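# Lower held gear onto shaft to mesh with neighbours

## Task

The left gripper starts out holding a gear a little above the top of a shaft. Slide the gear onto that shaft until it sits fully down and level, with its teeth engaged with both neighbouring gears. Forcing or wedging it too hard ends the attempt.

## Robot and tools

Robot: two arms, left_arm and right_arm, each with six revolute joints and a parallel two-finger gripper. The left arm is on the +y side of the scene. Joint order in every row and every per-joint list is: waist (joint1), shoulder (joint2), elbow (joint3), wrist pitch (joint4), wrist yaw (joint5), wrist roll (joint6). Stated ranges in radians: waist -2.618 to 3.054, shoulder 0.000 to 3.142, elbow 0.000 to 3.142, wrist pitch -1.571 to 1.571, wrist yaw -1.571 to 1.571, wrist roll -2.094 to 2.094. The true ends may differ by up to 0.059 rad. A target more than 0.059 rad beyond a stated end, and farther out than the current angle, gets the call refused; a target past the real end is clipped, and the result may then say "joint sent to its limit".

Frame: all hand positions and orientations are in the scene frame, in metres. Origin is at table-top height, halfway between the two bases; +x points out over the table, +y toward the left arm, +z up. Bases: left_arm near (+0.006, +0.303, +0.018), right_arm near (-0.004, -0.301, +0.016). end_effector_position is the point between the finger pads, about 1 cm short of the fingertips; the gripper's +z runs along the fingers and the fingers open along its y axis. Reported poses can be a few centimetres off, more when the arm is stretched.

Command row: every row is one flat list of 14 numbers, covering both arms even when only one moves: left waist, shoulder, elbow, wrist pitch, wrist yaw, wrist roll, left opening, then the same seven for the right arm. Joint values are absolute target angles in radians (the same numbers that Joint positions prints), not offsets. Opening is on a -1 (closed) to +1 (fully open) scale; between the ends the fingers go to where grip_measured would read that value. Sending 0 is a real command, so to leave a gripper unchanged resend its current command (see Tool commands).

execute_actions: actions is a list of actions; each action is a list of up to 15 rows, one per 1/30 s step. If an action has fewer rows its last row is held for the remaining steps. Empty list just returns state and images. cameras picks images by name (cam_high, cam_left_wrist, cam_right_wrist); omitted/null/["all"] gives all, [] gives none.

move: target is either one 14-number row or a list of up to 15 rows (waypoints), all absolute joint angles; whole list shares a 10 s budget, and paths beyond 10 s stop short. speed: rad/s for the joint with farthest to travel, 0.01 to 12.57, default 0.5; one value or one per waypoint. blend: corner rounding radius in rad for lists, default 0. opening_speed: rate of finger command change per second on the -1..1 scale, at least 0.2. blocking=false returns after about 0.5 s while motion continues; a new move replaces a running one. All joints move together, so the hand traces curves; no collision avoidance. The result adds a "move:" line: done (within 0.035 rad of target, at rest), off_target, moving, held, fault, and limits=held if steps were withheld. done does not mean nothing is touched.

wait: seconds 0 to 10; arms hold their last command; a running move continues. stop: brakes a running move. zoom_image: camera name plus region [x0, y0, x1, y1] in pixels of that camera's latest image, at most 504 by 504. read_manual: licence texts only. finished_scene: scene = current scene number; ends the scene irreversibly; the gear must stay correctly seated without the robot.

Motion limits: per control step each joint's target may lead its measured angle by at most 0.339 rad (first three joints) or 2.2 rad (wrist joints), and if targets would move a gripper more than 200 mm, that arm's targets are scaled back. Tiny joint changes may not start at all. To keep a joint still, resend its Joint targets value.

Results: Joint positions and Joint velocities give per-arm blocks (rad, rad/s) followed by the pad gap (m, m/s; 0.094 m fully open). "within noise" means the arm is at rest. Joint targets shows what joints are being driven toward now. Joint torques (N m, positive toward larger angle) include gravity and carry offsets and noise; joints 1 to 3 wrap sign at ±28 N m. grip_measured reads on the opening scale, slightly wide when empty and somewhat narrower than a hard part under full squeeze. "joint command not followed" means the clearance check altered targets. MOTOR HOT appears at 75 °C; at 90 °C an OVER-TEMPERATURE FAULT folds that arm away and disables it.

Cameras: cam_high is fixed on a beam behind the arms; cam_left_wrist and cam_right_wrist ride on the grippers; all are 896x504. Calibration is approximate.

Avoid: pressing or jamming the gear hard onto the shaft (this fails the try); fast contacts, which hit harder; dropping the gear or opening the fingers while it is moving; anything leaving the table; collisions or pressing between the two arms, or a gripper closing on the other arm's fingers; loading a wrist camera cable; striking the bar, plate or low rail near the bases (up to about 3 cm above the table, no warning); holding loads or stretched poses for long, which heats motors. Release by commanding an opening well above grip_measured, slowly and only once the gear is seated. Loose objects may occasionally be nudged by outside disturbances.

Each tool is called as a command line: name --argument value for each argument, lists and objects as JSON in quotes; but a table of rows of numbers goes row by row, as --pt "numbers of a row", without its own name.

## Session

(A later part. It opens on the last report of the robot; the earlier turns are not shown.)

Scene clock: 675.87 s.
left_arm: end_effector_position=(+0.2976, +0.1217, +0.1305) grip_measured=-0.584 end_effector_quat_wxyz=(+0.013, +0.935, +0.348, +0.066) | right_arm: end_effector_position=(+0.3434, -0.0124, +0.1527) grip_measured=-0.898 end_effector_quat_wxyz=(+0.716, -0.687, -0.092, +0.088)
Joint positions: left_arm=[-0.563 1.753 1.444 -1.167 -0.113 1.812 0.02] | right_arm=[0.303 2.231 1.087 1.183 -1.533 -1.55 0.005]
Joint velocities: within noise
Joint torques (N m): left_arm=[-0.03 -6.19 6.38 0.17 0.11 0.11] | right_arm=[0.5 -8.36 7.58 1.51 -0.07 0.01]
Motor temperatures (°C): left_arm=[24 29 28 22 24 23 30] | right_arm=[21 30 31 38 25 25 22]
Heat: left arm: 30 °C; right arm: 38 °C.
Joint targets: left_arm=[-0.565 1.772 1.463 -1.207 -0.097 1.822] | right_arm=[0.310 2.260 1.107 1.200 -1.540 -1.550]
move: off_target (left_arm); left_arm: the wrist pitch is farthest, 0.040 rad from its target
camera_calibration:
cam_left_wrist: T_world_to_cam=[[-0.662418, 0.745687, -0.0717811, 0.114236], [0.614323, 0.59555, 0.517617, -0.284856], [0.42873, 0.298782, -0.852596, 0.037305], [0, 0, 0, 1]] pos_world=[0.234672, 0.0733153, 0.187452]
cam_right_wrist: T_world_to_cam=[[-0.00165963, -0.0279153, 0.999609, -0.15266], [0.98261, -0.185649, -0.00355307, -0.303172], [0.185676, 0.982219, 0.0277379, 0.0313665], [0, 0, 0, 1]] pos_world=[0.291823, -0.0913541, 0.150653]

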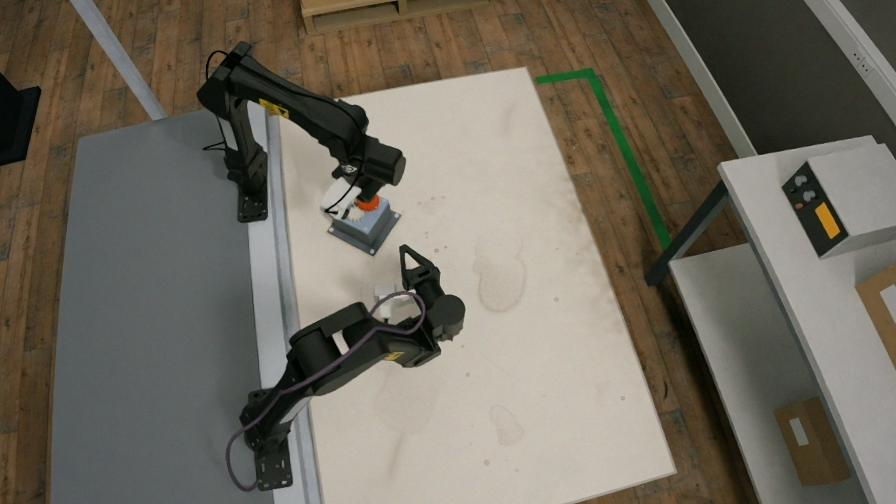

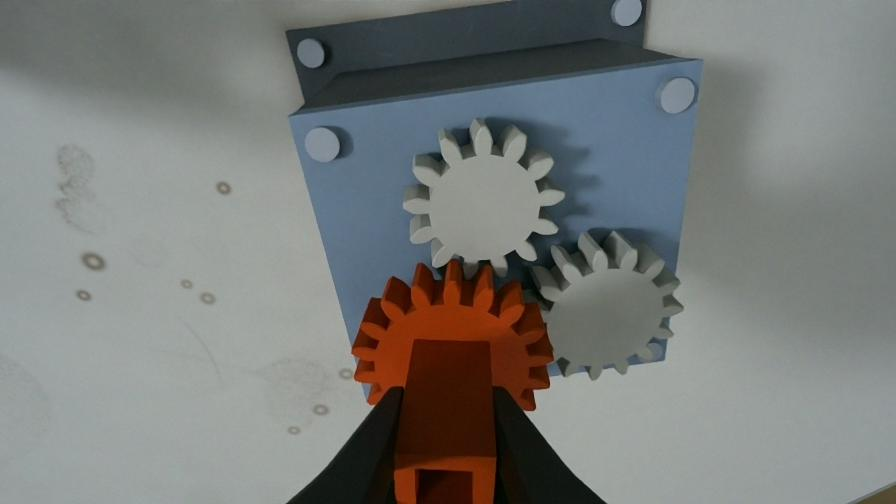

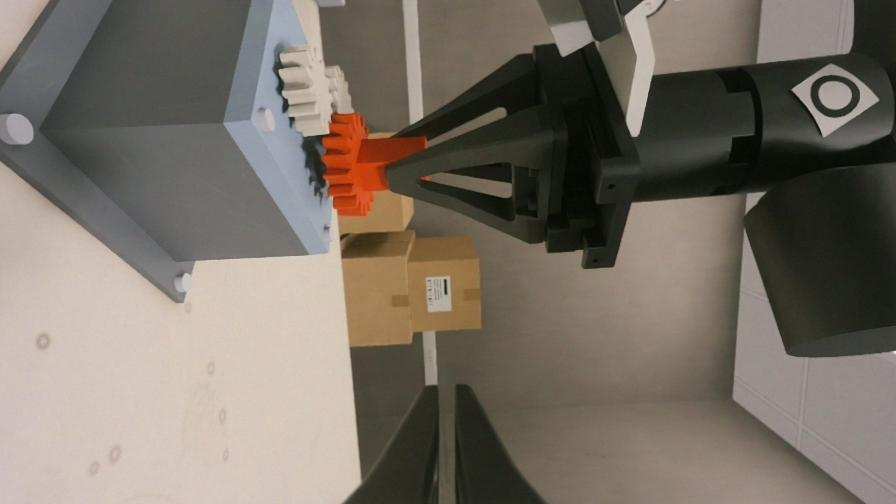

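move --target '[-0.565, 1.772, 1.424, -1.177, -0.097, 1.822, -0.85, 0.31, 2.26, 1.107, 1.20, -1.54, -1.55, -0.9]' --speed 0.04

zoom_image --camera "cam_left_wrist" --region '[510, 260, 590, 400]'

Scene clock: 692.53 s.
left_arm: end_effector_position=(+0.2976, +0.1217, +0.1285) grip_measured=-0.584 end_effector_quat_wxyz=(+0.014, +0.935, +0.348, +0.066) | right_arm: end_effector_position=(+0.3434, -0.0124, +0.1527) grip_measured=-0.898 end_effector_quat_wxyz=(+0.716, -0.687, -0.092, +0.088)
Joint positions: left_arm=[-0.563 1.753 1.436 -1.159 -0.113 1.813 0.02] | right_arm=[0.303 2.231 1.087 1.183 -1.533 -1.55 0.005]
Joint velocities: within noise
Joint torques (N m): left_arm=[-0.03 -6.19 4.1 0.38 0.11 0.1] | right_arm=[0.51 -8.38 7.57 1.51 -0.07 0]
Motor temperatures (°C): left_arm=[24 29 28 22 24 23 30] | right_arm=[21 30 31 38 25 25 22]
Heat: left arm: 30 °C; right arm: 38 °C.
Joint targets: left_arm=[-0.565 1.772 1.424 -1.177 -0.097 1.822] | right_arm=[0.310 2.260 1.107 1.200 -1.540 -1.550]
move: done
camera_calibration:
cam_left_wrist: T_world_to_cam=[[-0.66157, 0.746408, -0.0721044, 0.113759], [0.614812, 0.594946, 0.517731, -0.283911], [0.429337, 0.298185, -0.852499, 0.0354957], [0, 0, 0, 1]] pos_world=[0.234572, 0.0734161, 0.185452]
cam_right_wrist: T_world_to_cam=[[-0.00165963, -0.0279153, 0.999609, -0.15266], [0.98261, -0.185649, -0.00355307, -0.303172], [0.185676, 0.982219, 0.0277379, 0.0313665], [0, 0, 0, 1]] pos_world=[0.291823, -0.0913541, 0.150653]

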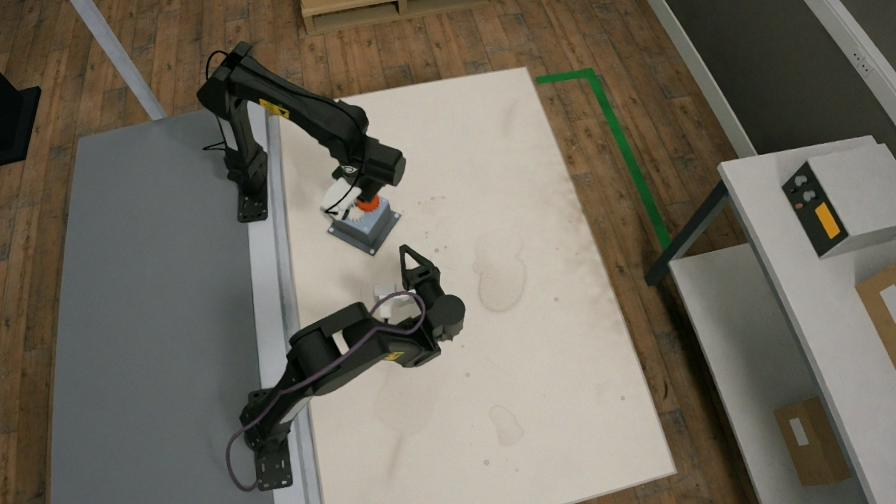

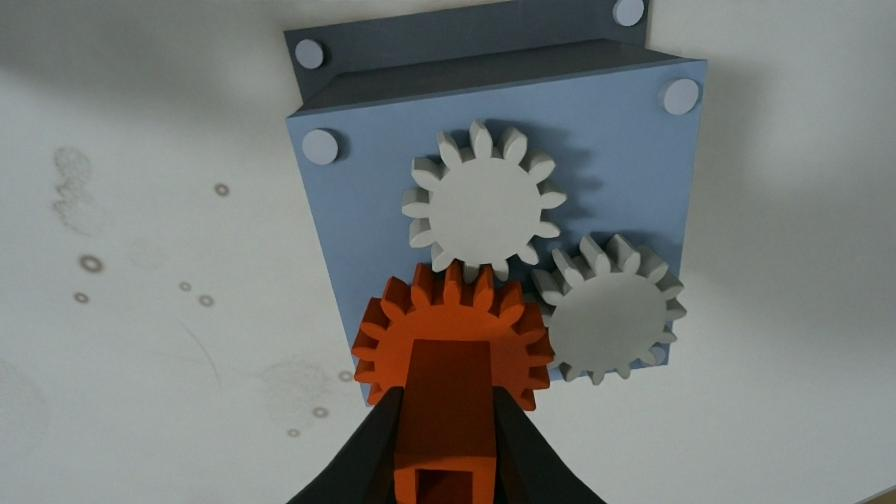

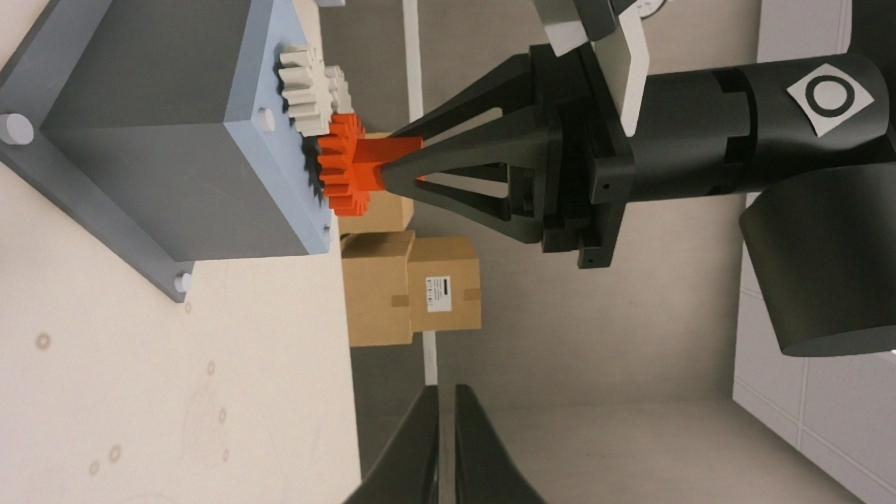

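Scaled by 3.600.

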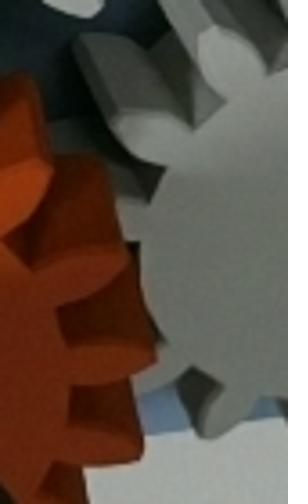

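move --target '[-0.565, 1.772, 1.414, -1.167, -0.097, 1.822, -0.85, 0.31, 2.26, 1.107, 1.20, -1.54, -1.55, -0.9]' --speed 0.03

zoom_image --camera "cam_right_wrist" --region '[290, 80, 430, 240]'

Scene clock: 696.40 s.
left_arm: end_effector_position=(+0.2977, +0.1216, +0.1266) grip_measured=-0.584 end_effector_quat_wxyz=(+0.014, +0.935, +0.348, +0.066) | right_arm: end_effector_position=(+0.3434, -0.0124, +0.1527) grip_measured=-0.898 end_effector_quat_wxyz=(+0.716, -0.687, -0.092, +0.088)
Joint positions: left_arm=[-0.563 1.753 1.428 -1.15 -0.113 1.813 0.02] | right_arm=[0.303 2.231 1.087 1.183 -1.533 -1.55 0.005]
Joint velocities: within noise
Joint torques (N m): left_arm=[-0.03 -6.19 3.95 0.39 0.11 0.1] | right_arm=[0.5 -8.38 7.57 1.51 -0.07 0]
Motor temperatures (°C): left_arm=[24 29 28 22 24 23 30] | right_arm=[21 30 31 38 25 25 22]
Heat: left arm: 30 °C; right arm: 38 °C.
Joint targets: left_arm=[-0.565 1.772 1.414 -1.167 -0.097 1.822] | right_arm=[0.310 2.260 1.107 1.200 -1.540 -1.550]
move: done
camera_calibration:
cam_left_wrist: T_world_to_cam=[[-0.661511, 0.746358, -0.0731655, 0.113874], [0.614326, 0.595263, 0.517943, -0.282763], [0.430124, 0.297678, -0.85228, 0.0336325], [0, 0, 0, 1]] pos_world=[0.234572, 0.0733162, 0.183451]
cam_right_wrist: T_world_to_cam=[[-0.00165963, -0.0279153, 0.999609, -0.15266], [0.98261, -0.185649, -0.00355307, -0.303172], [0.185676, 0.982219, 0.0277379, 0.0313665], [0, 0, 0, 1]] pos_world=[0.291823, -0.0913541, 0.150653]

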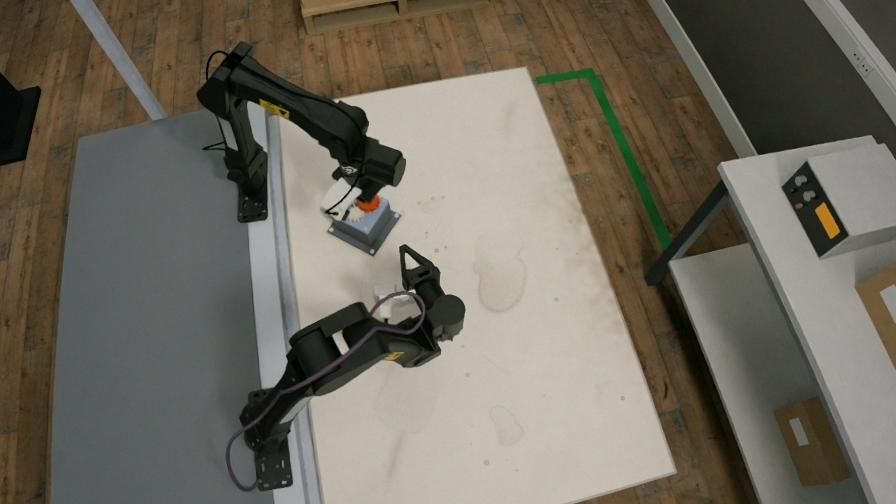

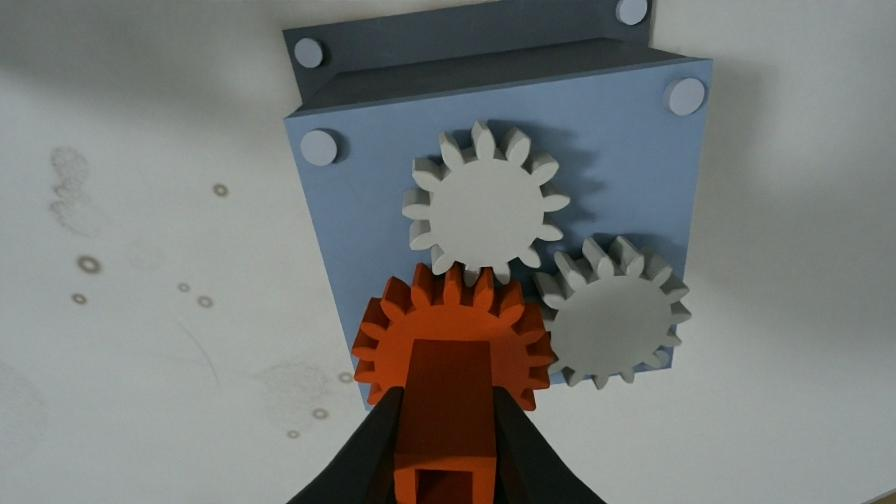

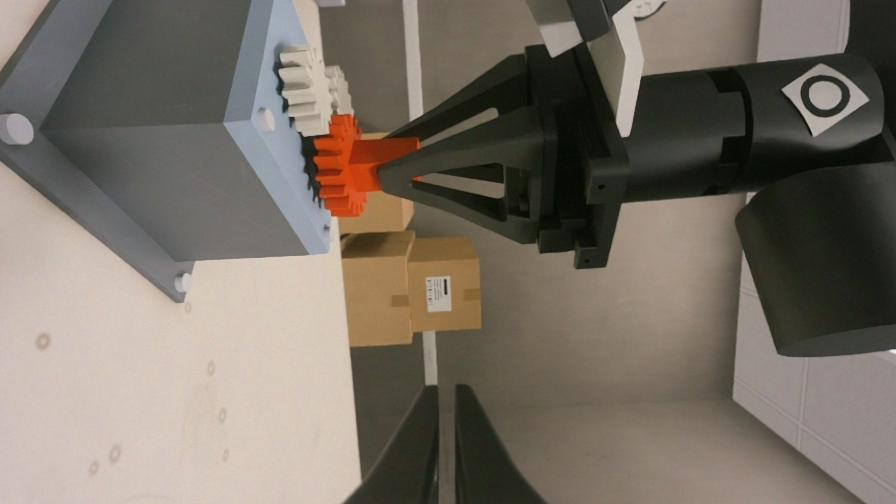

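Scaled by 3.150.

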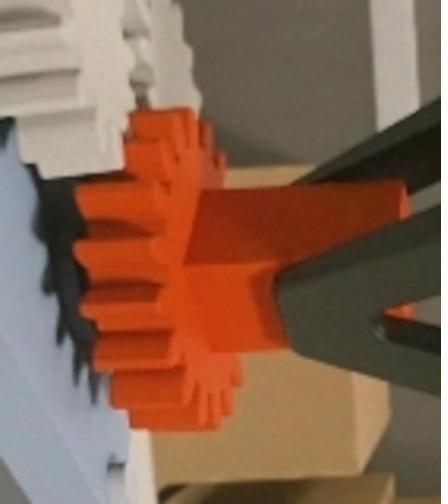

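move --target '[-0.565, 1.772, 1.404, -1.157, -0.097, 1.822, -0.85, 0.31, 2.26, 1.107, 1.20, -1.54, -1.55, -0.9]' --speed 0.03

zoom_image --camera "cam_right_wrist" --region '[290, 80, 430, 240]'

Scene clock: 701.57 s.
left_arm: end_effector_position=(+0.2976, +0.1217, +0.1257) grip_measured=-0.584 end_effector_quat_wxyz=(+0.014, +0.935, +0.348, +0.066) | right_arm: end_effector_position=(+0.3434, -0.0124, +0.1527) grip_measured=-0.898 end_effector_quat_wxyz=(+0.716, -0.687, -0.092, +0.088)
Joint positions: left_arm=[-0.563 1.753 1.425 -1.147 -0.113 1.813 0.02] | right_arm=[0.303 2.231 1.087 1.183 -1.533 -1.55 0.005]
Joint velocities: within noise
Joint torques (N m): left_arm=[-0.03 -6.19 3.49 0.46 0.11 0.1] | right_arm=[0.49 -8.36 7.57 1.5 -0.07 0.01]
Motor temperatures (°C): left_arm=[24 29 28 22 24 23 30] | right_arm=[21 30 31 38 25 25 22]
Heat: left arm: 30 °C; right arm: 38 °C.
Joint targets: left_arm=[-0.565 1.772 1.404 -1.157 -0.097 1.822] | right_arm=[0.310 2.260 1.107 1.200 -1.540 -1.550]
move: done
camera_calibration:
cam_left_wrist: T_world_to_cam=[[-0.661511, 0.746358, -0.0731655, 0.113675], [0.614326, 0.595263, 0.517943, -0.282347], [0.430124, 0.297678, -0.85228, 0.0329639], [0, 0, 0, 1]] pos_world=[0.234472, 0.0734162, 0.182651]
cam_right_wrist: T_world_to_cam=[[-0.00165963, -0.0279153, 0.999609, -0.15266], [0.98261, -0.185649, -0.00355307, -0.303172], [0.185676, 0.982219, 0.0277379, 0.0313665], [0, 0, 0, 1]] pos_world=[0.291823, -0.0913541, 0.150653]

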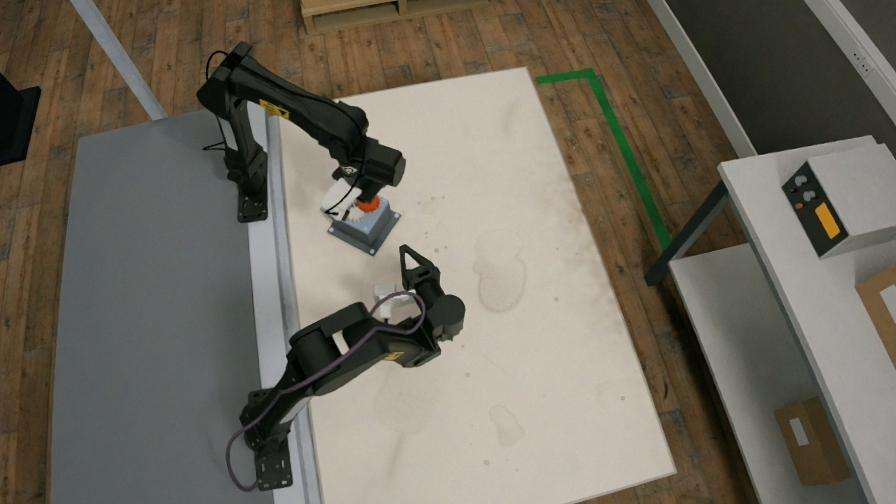

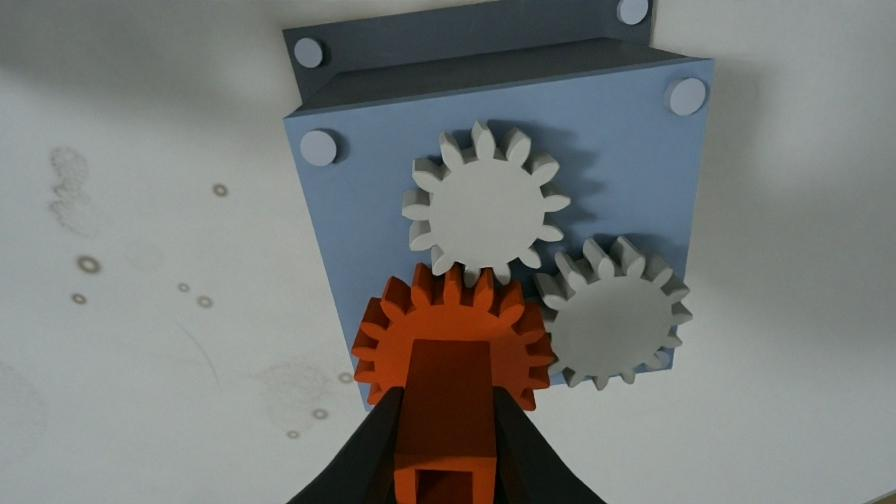

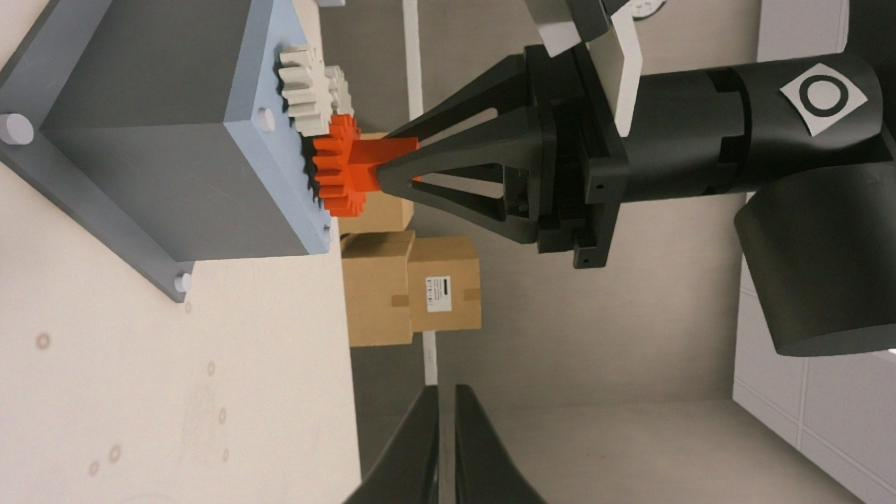

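Scaled by 3.150.

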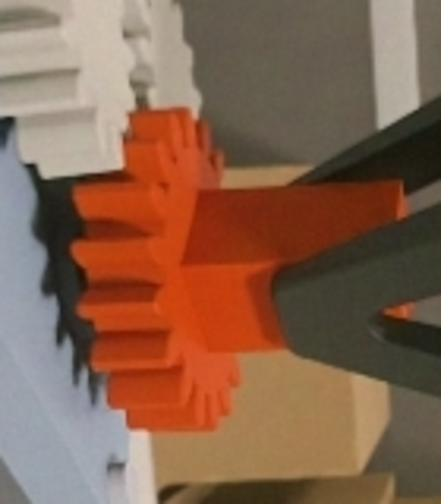

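move --target '[-0.565, 1.772, 1.409, -1.160, -0.097, 1.822, 0.3, 0.31, 2.26, 1.107, 1.20, -1.54, -1.55, -0.9]' --opening_speed 0.4

zoom_image --camera "cam_right_wrist" --region '[290, 80, 430, 240]'

zoom_image --camera "cam_left_wrist" --region '[330, 100, 730, 500]'

Scene clock: 715.27 s.
left_arm: end_effector_position=(+0.2966, +0.1223, +0.1243) grip_measured=+0.298 end_effector_quat_wxyz=(+0.012, +0.935, +0.348, +0.065) | right_arm: end_effector_position=(+0.3434, -0.0124, +0.1527) grip_measured=-0.898 end_effector_quat_wxyz=(+0.716, -0.687, -0.092, +0.088)
Joint positions: left_arm=[-0.563 1.753 1.42 -1.146 -0.113 1.814 0.061] | right_arm=[0.303 2.231 1.087 1.183 -1.533 -1.55 0.005]
Joint velocities: within noise
Joint torques (N m): left_arm=[-0.03 -6.19 4.16 0.4 0.11 0.1] | right_arm=[0.49 -8.38 7.57 1.51 -0.06 0.01]
Motor temperatures (°C): left_arm=[24 29 28 22 24 23 30] | right_arm=[21 30 31 38 25 25 22]
Heat: left arm: 30 °C; right arm: 38 °C.
Joint targets: left_arm=[-0.565 1.772 1.409 -1.160 -0.097 1.822] | right_arm=[0.310 2.260 1.107 1.200 -1.540 -1.550]
move: done
camera_calibration:
cam_left_wrist: T_world_to_cam=[[-0.661407, 0.746841, -0.0690596, 0.111939], [0.616369, 0.593695, 0.517316, -0.281791], [0.427353, 0.29959, -0.853004, 0.0326478], [0, 0, 0, 1]] pos_world=[0.233772, 0.0739162, 0.181354]
cam_right_wrist: T_world_to_cam=[[-0.00165963, -0.0279153, 0.999609, -0.15266], [0.98261, -0.185649, -0.00355307, -0.303172], [0.185676, 0.982219, 0.0277379, 0.0313665], [0, 0, 0, 1]] pos_world=[0.291823, -0.0913541, 0.150653]

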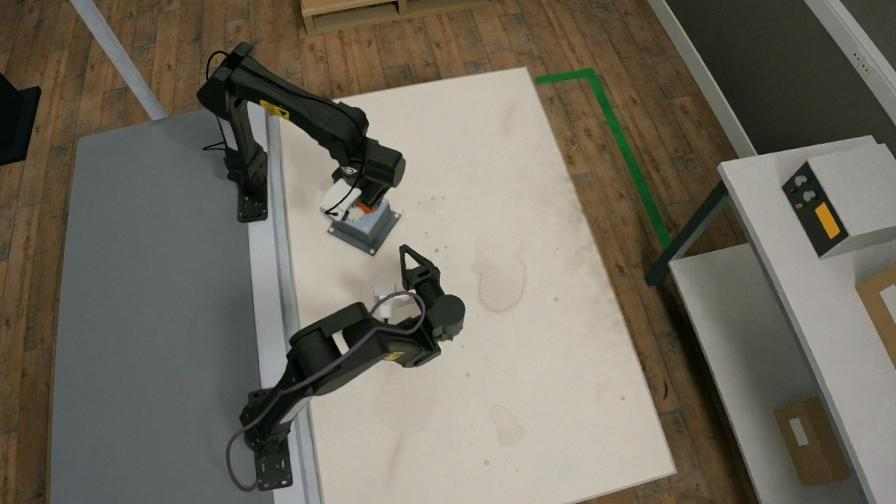

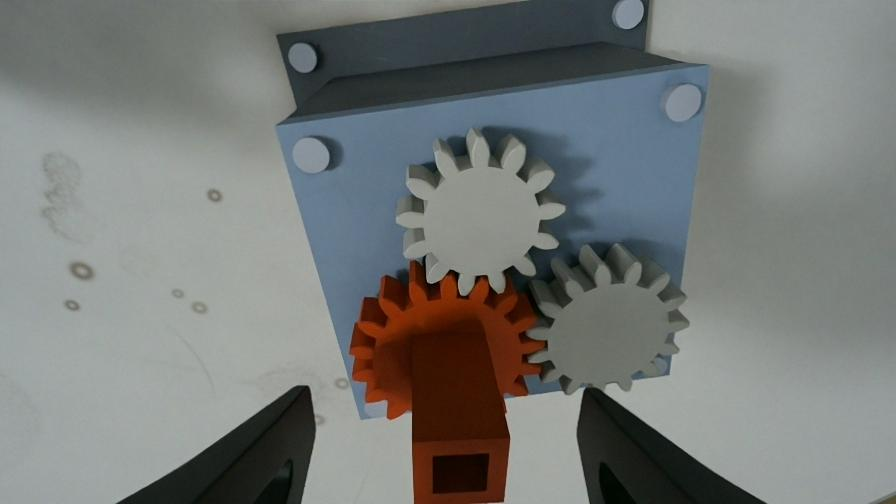

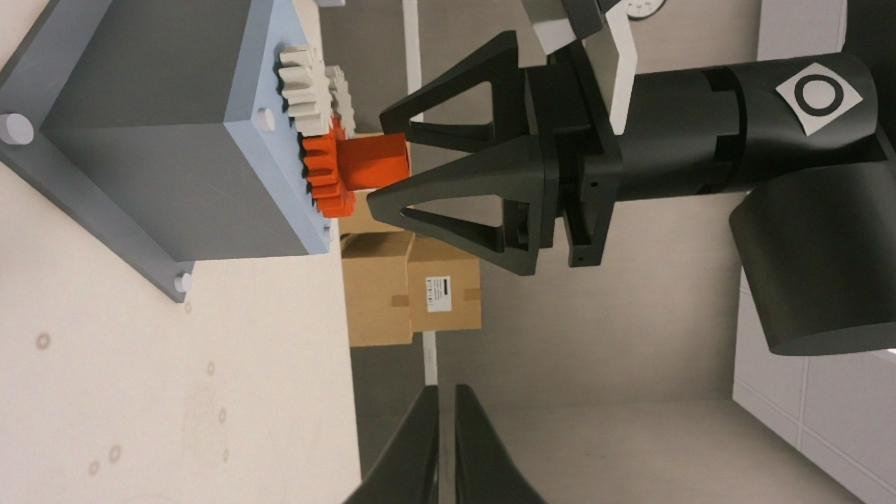

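Scaled by 3.150.

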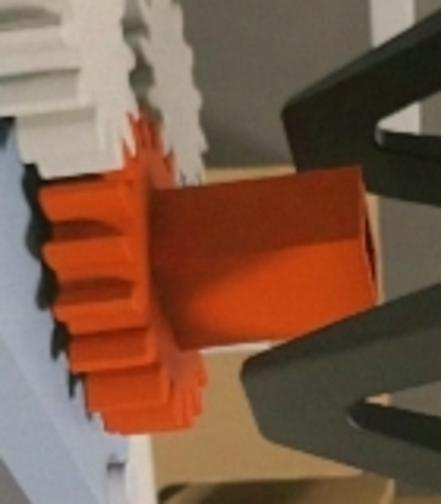

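Scaled by 1.260.

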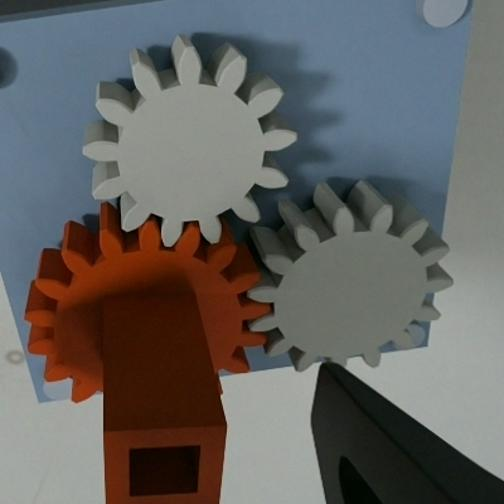

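move --pt "-0.575 1.765 1.485 -1.24 -0.105 1.815 0.3 0.31 2.26 1.107 1.20 -1.54 -1.55 -0.9" --pt "-0.592 1.755 1.66 -1.43 -0.105 1.80 0.3 0.31 2.26 1.107 1.20 -1.54 -1.55 -0.9" --speed '[0.12, 0.4]' --blend 0.02

zoom_image --camera "cam_right_wrist" --region '[290, 80, 430, 240]'

zoom_image --camera "cam_left_wrist" --region '[330, 100, 730, 500]'

Scene clock: 722.57 s.
left_arm: end_effector_position=(+0.2877, +0.1214, +0.1804) grip_measured=+0.298 end_effector_quat_wxyz=(+0.003, +0.939, +0.340, +0.058) | right_arm: end_effector_position=(+0.3434, -0.0124, +0.1527) grip_measured=-0.898 end_effector_quat_wxyz=(+0.716, -0.687, -0.092, +0.088)
Joint positions: left_arm=[-0.584 1.753 1.644 -1.394 -0.113 1.807 0.061] | right_arm=[0.303 2.231 1.087 1.183 -1.533 -1.55 0.005]
Joint velocities: within noise
Joint torques (N m): left_arm=[-0.51 -7.53 6.04 0.14 0.01 -0.08] | right_arm=[0.5 -8.36 7.56 1.51 -0.07 0]
Motor temperatures (°C): left_arm=[24 30 28 22 24 23 29] | right_arm=[21 30 31 38 25 25 22]
Heat: left arm: 30 °C; right arm: 38 °C.
Joint targets: left_arm=[-0.592 1.755 1.660 -1.430 -0.105 1.800] | right_arm=[0.310 2.260 1.107 1.200 -1.540 -1.550]
move: off_target (left_arm); left_arm: the wrist pitch is farthest, 0.036 rad from its target
camera_calibration:
cam_left_wrist: T_world_to_cam=[[-0.650901, 0.757703, -0.0470535, 0.102282], [0.634933, 0.577317, 0.513386, -0.307416], [0.416159, 0.304287, -0.856867, 0.087917], [0, 0, 0, 1]] pos_world=[0.225177, 0.0732252, 0.237969]
cam_right_wrist: T_world_to_cam=[[-0.00165963, -0.0279153, 0.999609, -0.15266], [0.98261, -0.185649, -0.00355307, -0.303172], [0.185676, 0.982219, 0.0277379, 0.0313665], [0, 0, 0, 1]] pos_world=[0.291823, -0.0913541, 0.150653]

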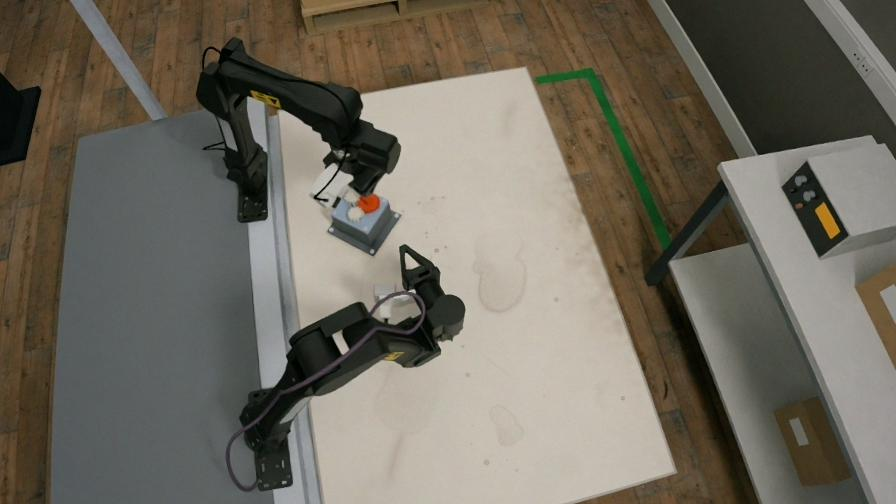

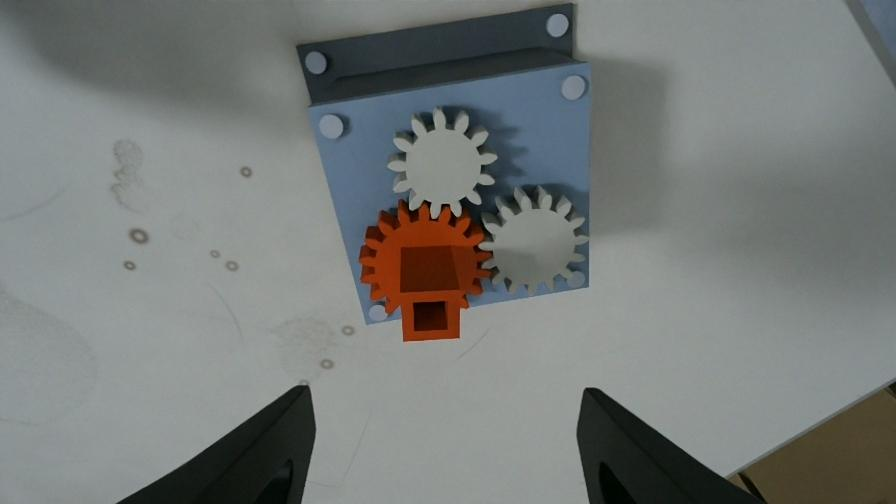

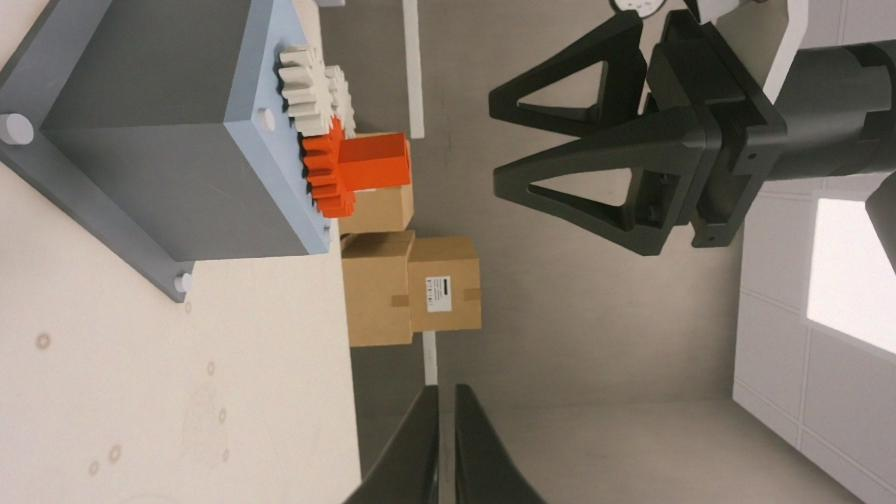

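Scaled by 3.150.

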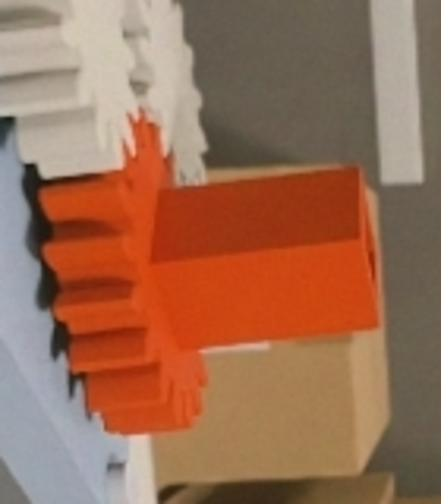

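Scaled by 1.260.

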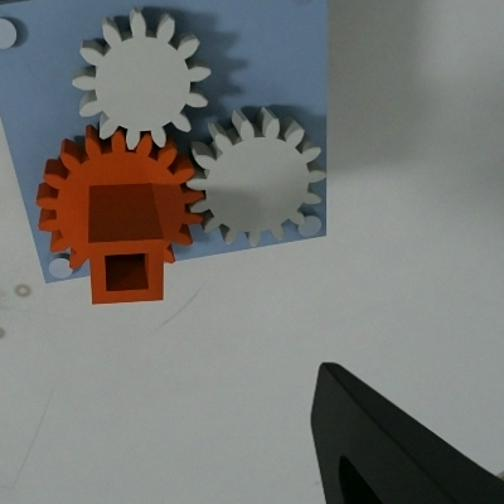

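move --target '[-0.592, 1.755, 1.66, -1.43, -0.105, 1.80, 0.3, 0.31, 2.26, 1.107, 1.20, -1.54, 1.55, -0.9]' --speed 0.6

zoom_image --camera "cam_right_wrist" --region '[480, 130, 620, 290]'

Scene clock: 734.93 s.
left_arm: end_effector_position=(+0.2876, +0.1215, +0.1804) grip_measured=+0.298 end_effector_quat_wxyz=(+0.003, +0.939, +0.340, +0.058) | right_arm: end_effector_position=(+0.3434, -0.0124, +0.1522) grip_measured=-0.898 end_effector_quat_wxyz=(-0.077, -0.103, +0.685, +0.717)
Joint positions: left_arm=[-0.584 1.753 1.644 -1.395 -0.113 1.807 0.061] | right_arm=[0.303 2.231 1.087 1.176 -1.533 1.552 0.005]
Joint velocities: within noise
Joint torques (N m): left_arm=[-0.51 -7.53 6.05 0.16 0.01 -0.08] | right_arm=[0.49 -8.36 7.56 1.58 -0.07 -0.01]
Motor temperatures (°C): left_arm=[24 30 28 22 24 23 29] | right_arm=[21 30 31 38 25 25 22]
Heat: left arm: 30 °C; right arm: 38 °C.
Joint targets: left_arm=[-0.592 1.755 1.660 -1.430 -0.105 1.800] | right_arm=[0.310 2.260 1.107 1.200 -1.540 1.550]
move: done
camera_calibration:
cam_left_wrist: T_world_to_cam=[[-0.651209, 0.757484, -0.0463021, 0.102124], [0.63506, 0.577332, 0.513211, -0.307341], [0.415481, 0.304803, -0.857013, 0.0881084], [0, 0, 0, 1]] pos_world=[0.225077, 0.0732249, 0.23797]
cam_right_wrist: T_world_to_cam=[[0.0269433, 0.0613312, -0.997754, 0.143236], [-0.765126, -0.641073, -0.0600677, 0.299874], [-0.643317, 0.765026, 0.0296535, 0.313014], [0, 0, 0, 1]] pos_world=[0.426949, -0.0560077, 0.151645]

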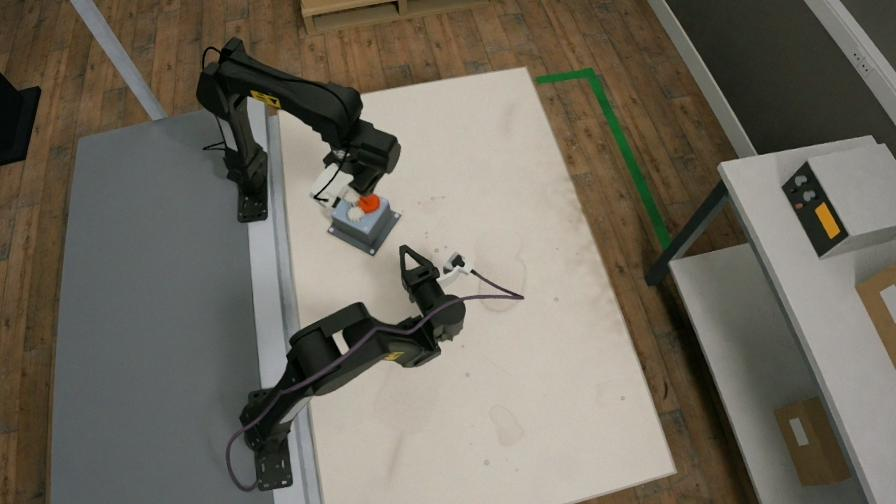

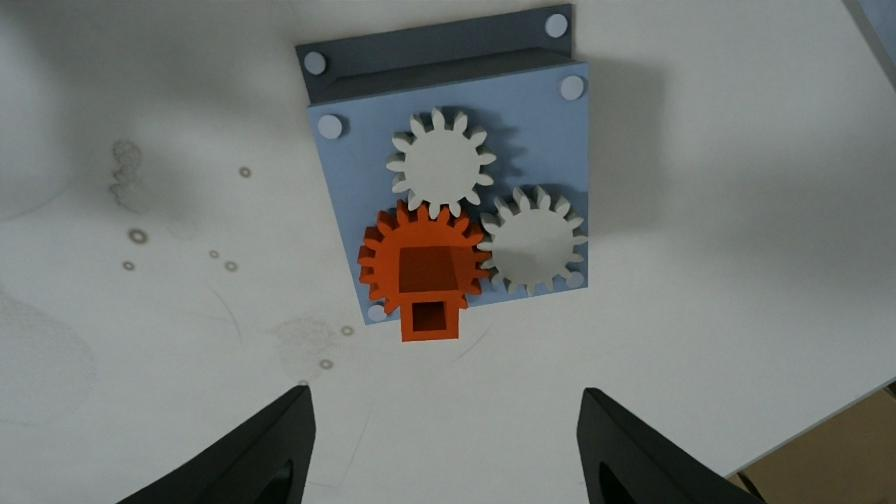

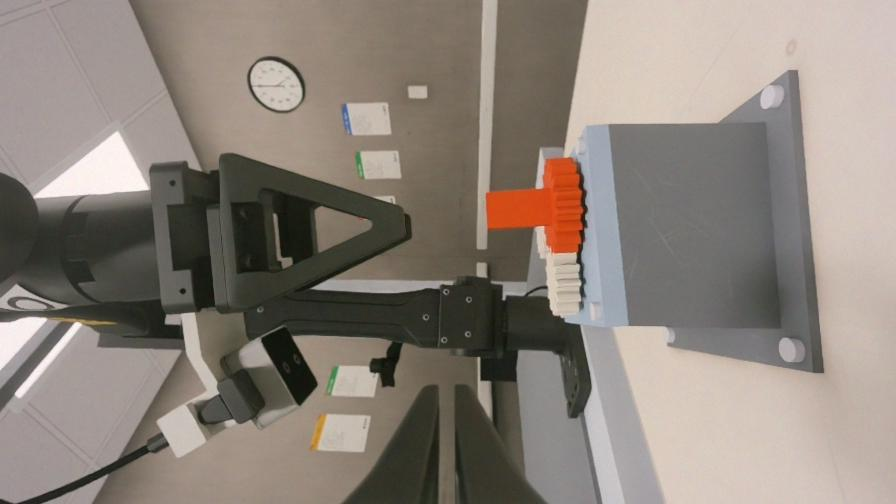

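Scaled by 3.150.

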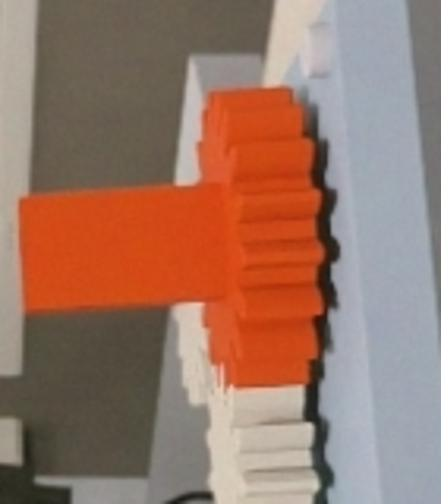

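finished_scene --scene 3

The scene is finished: the task was done.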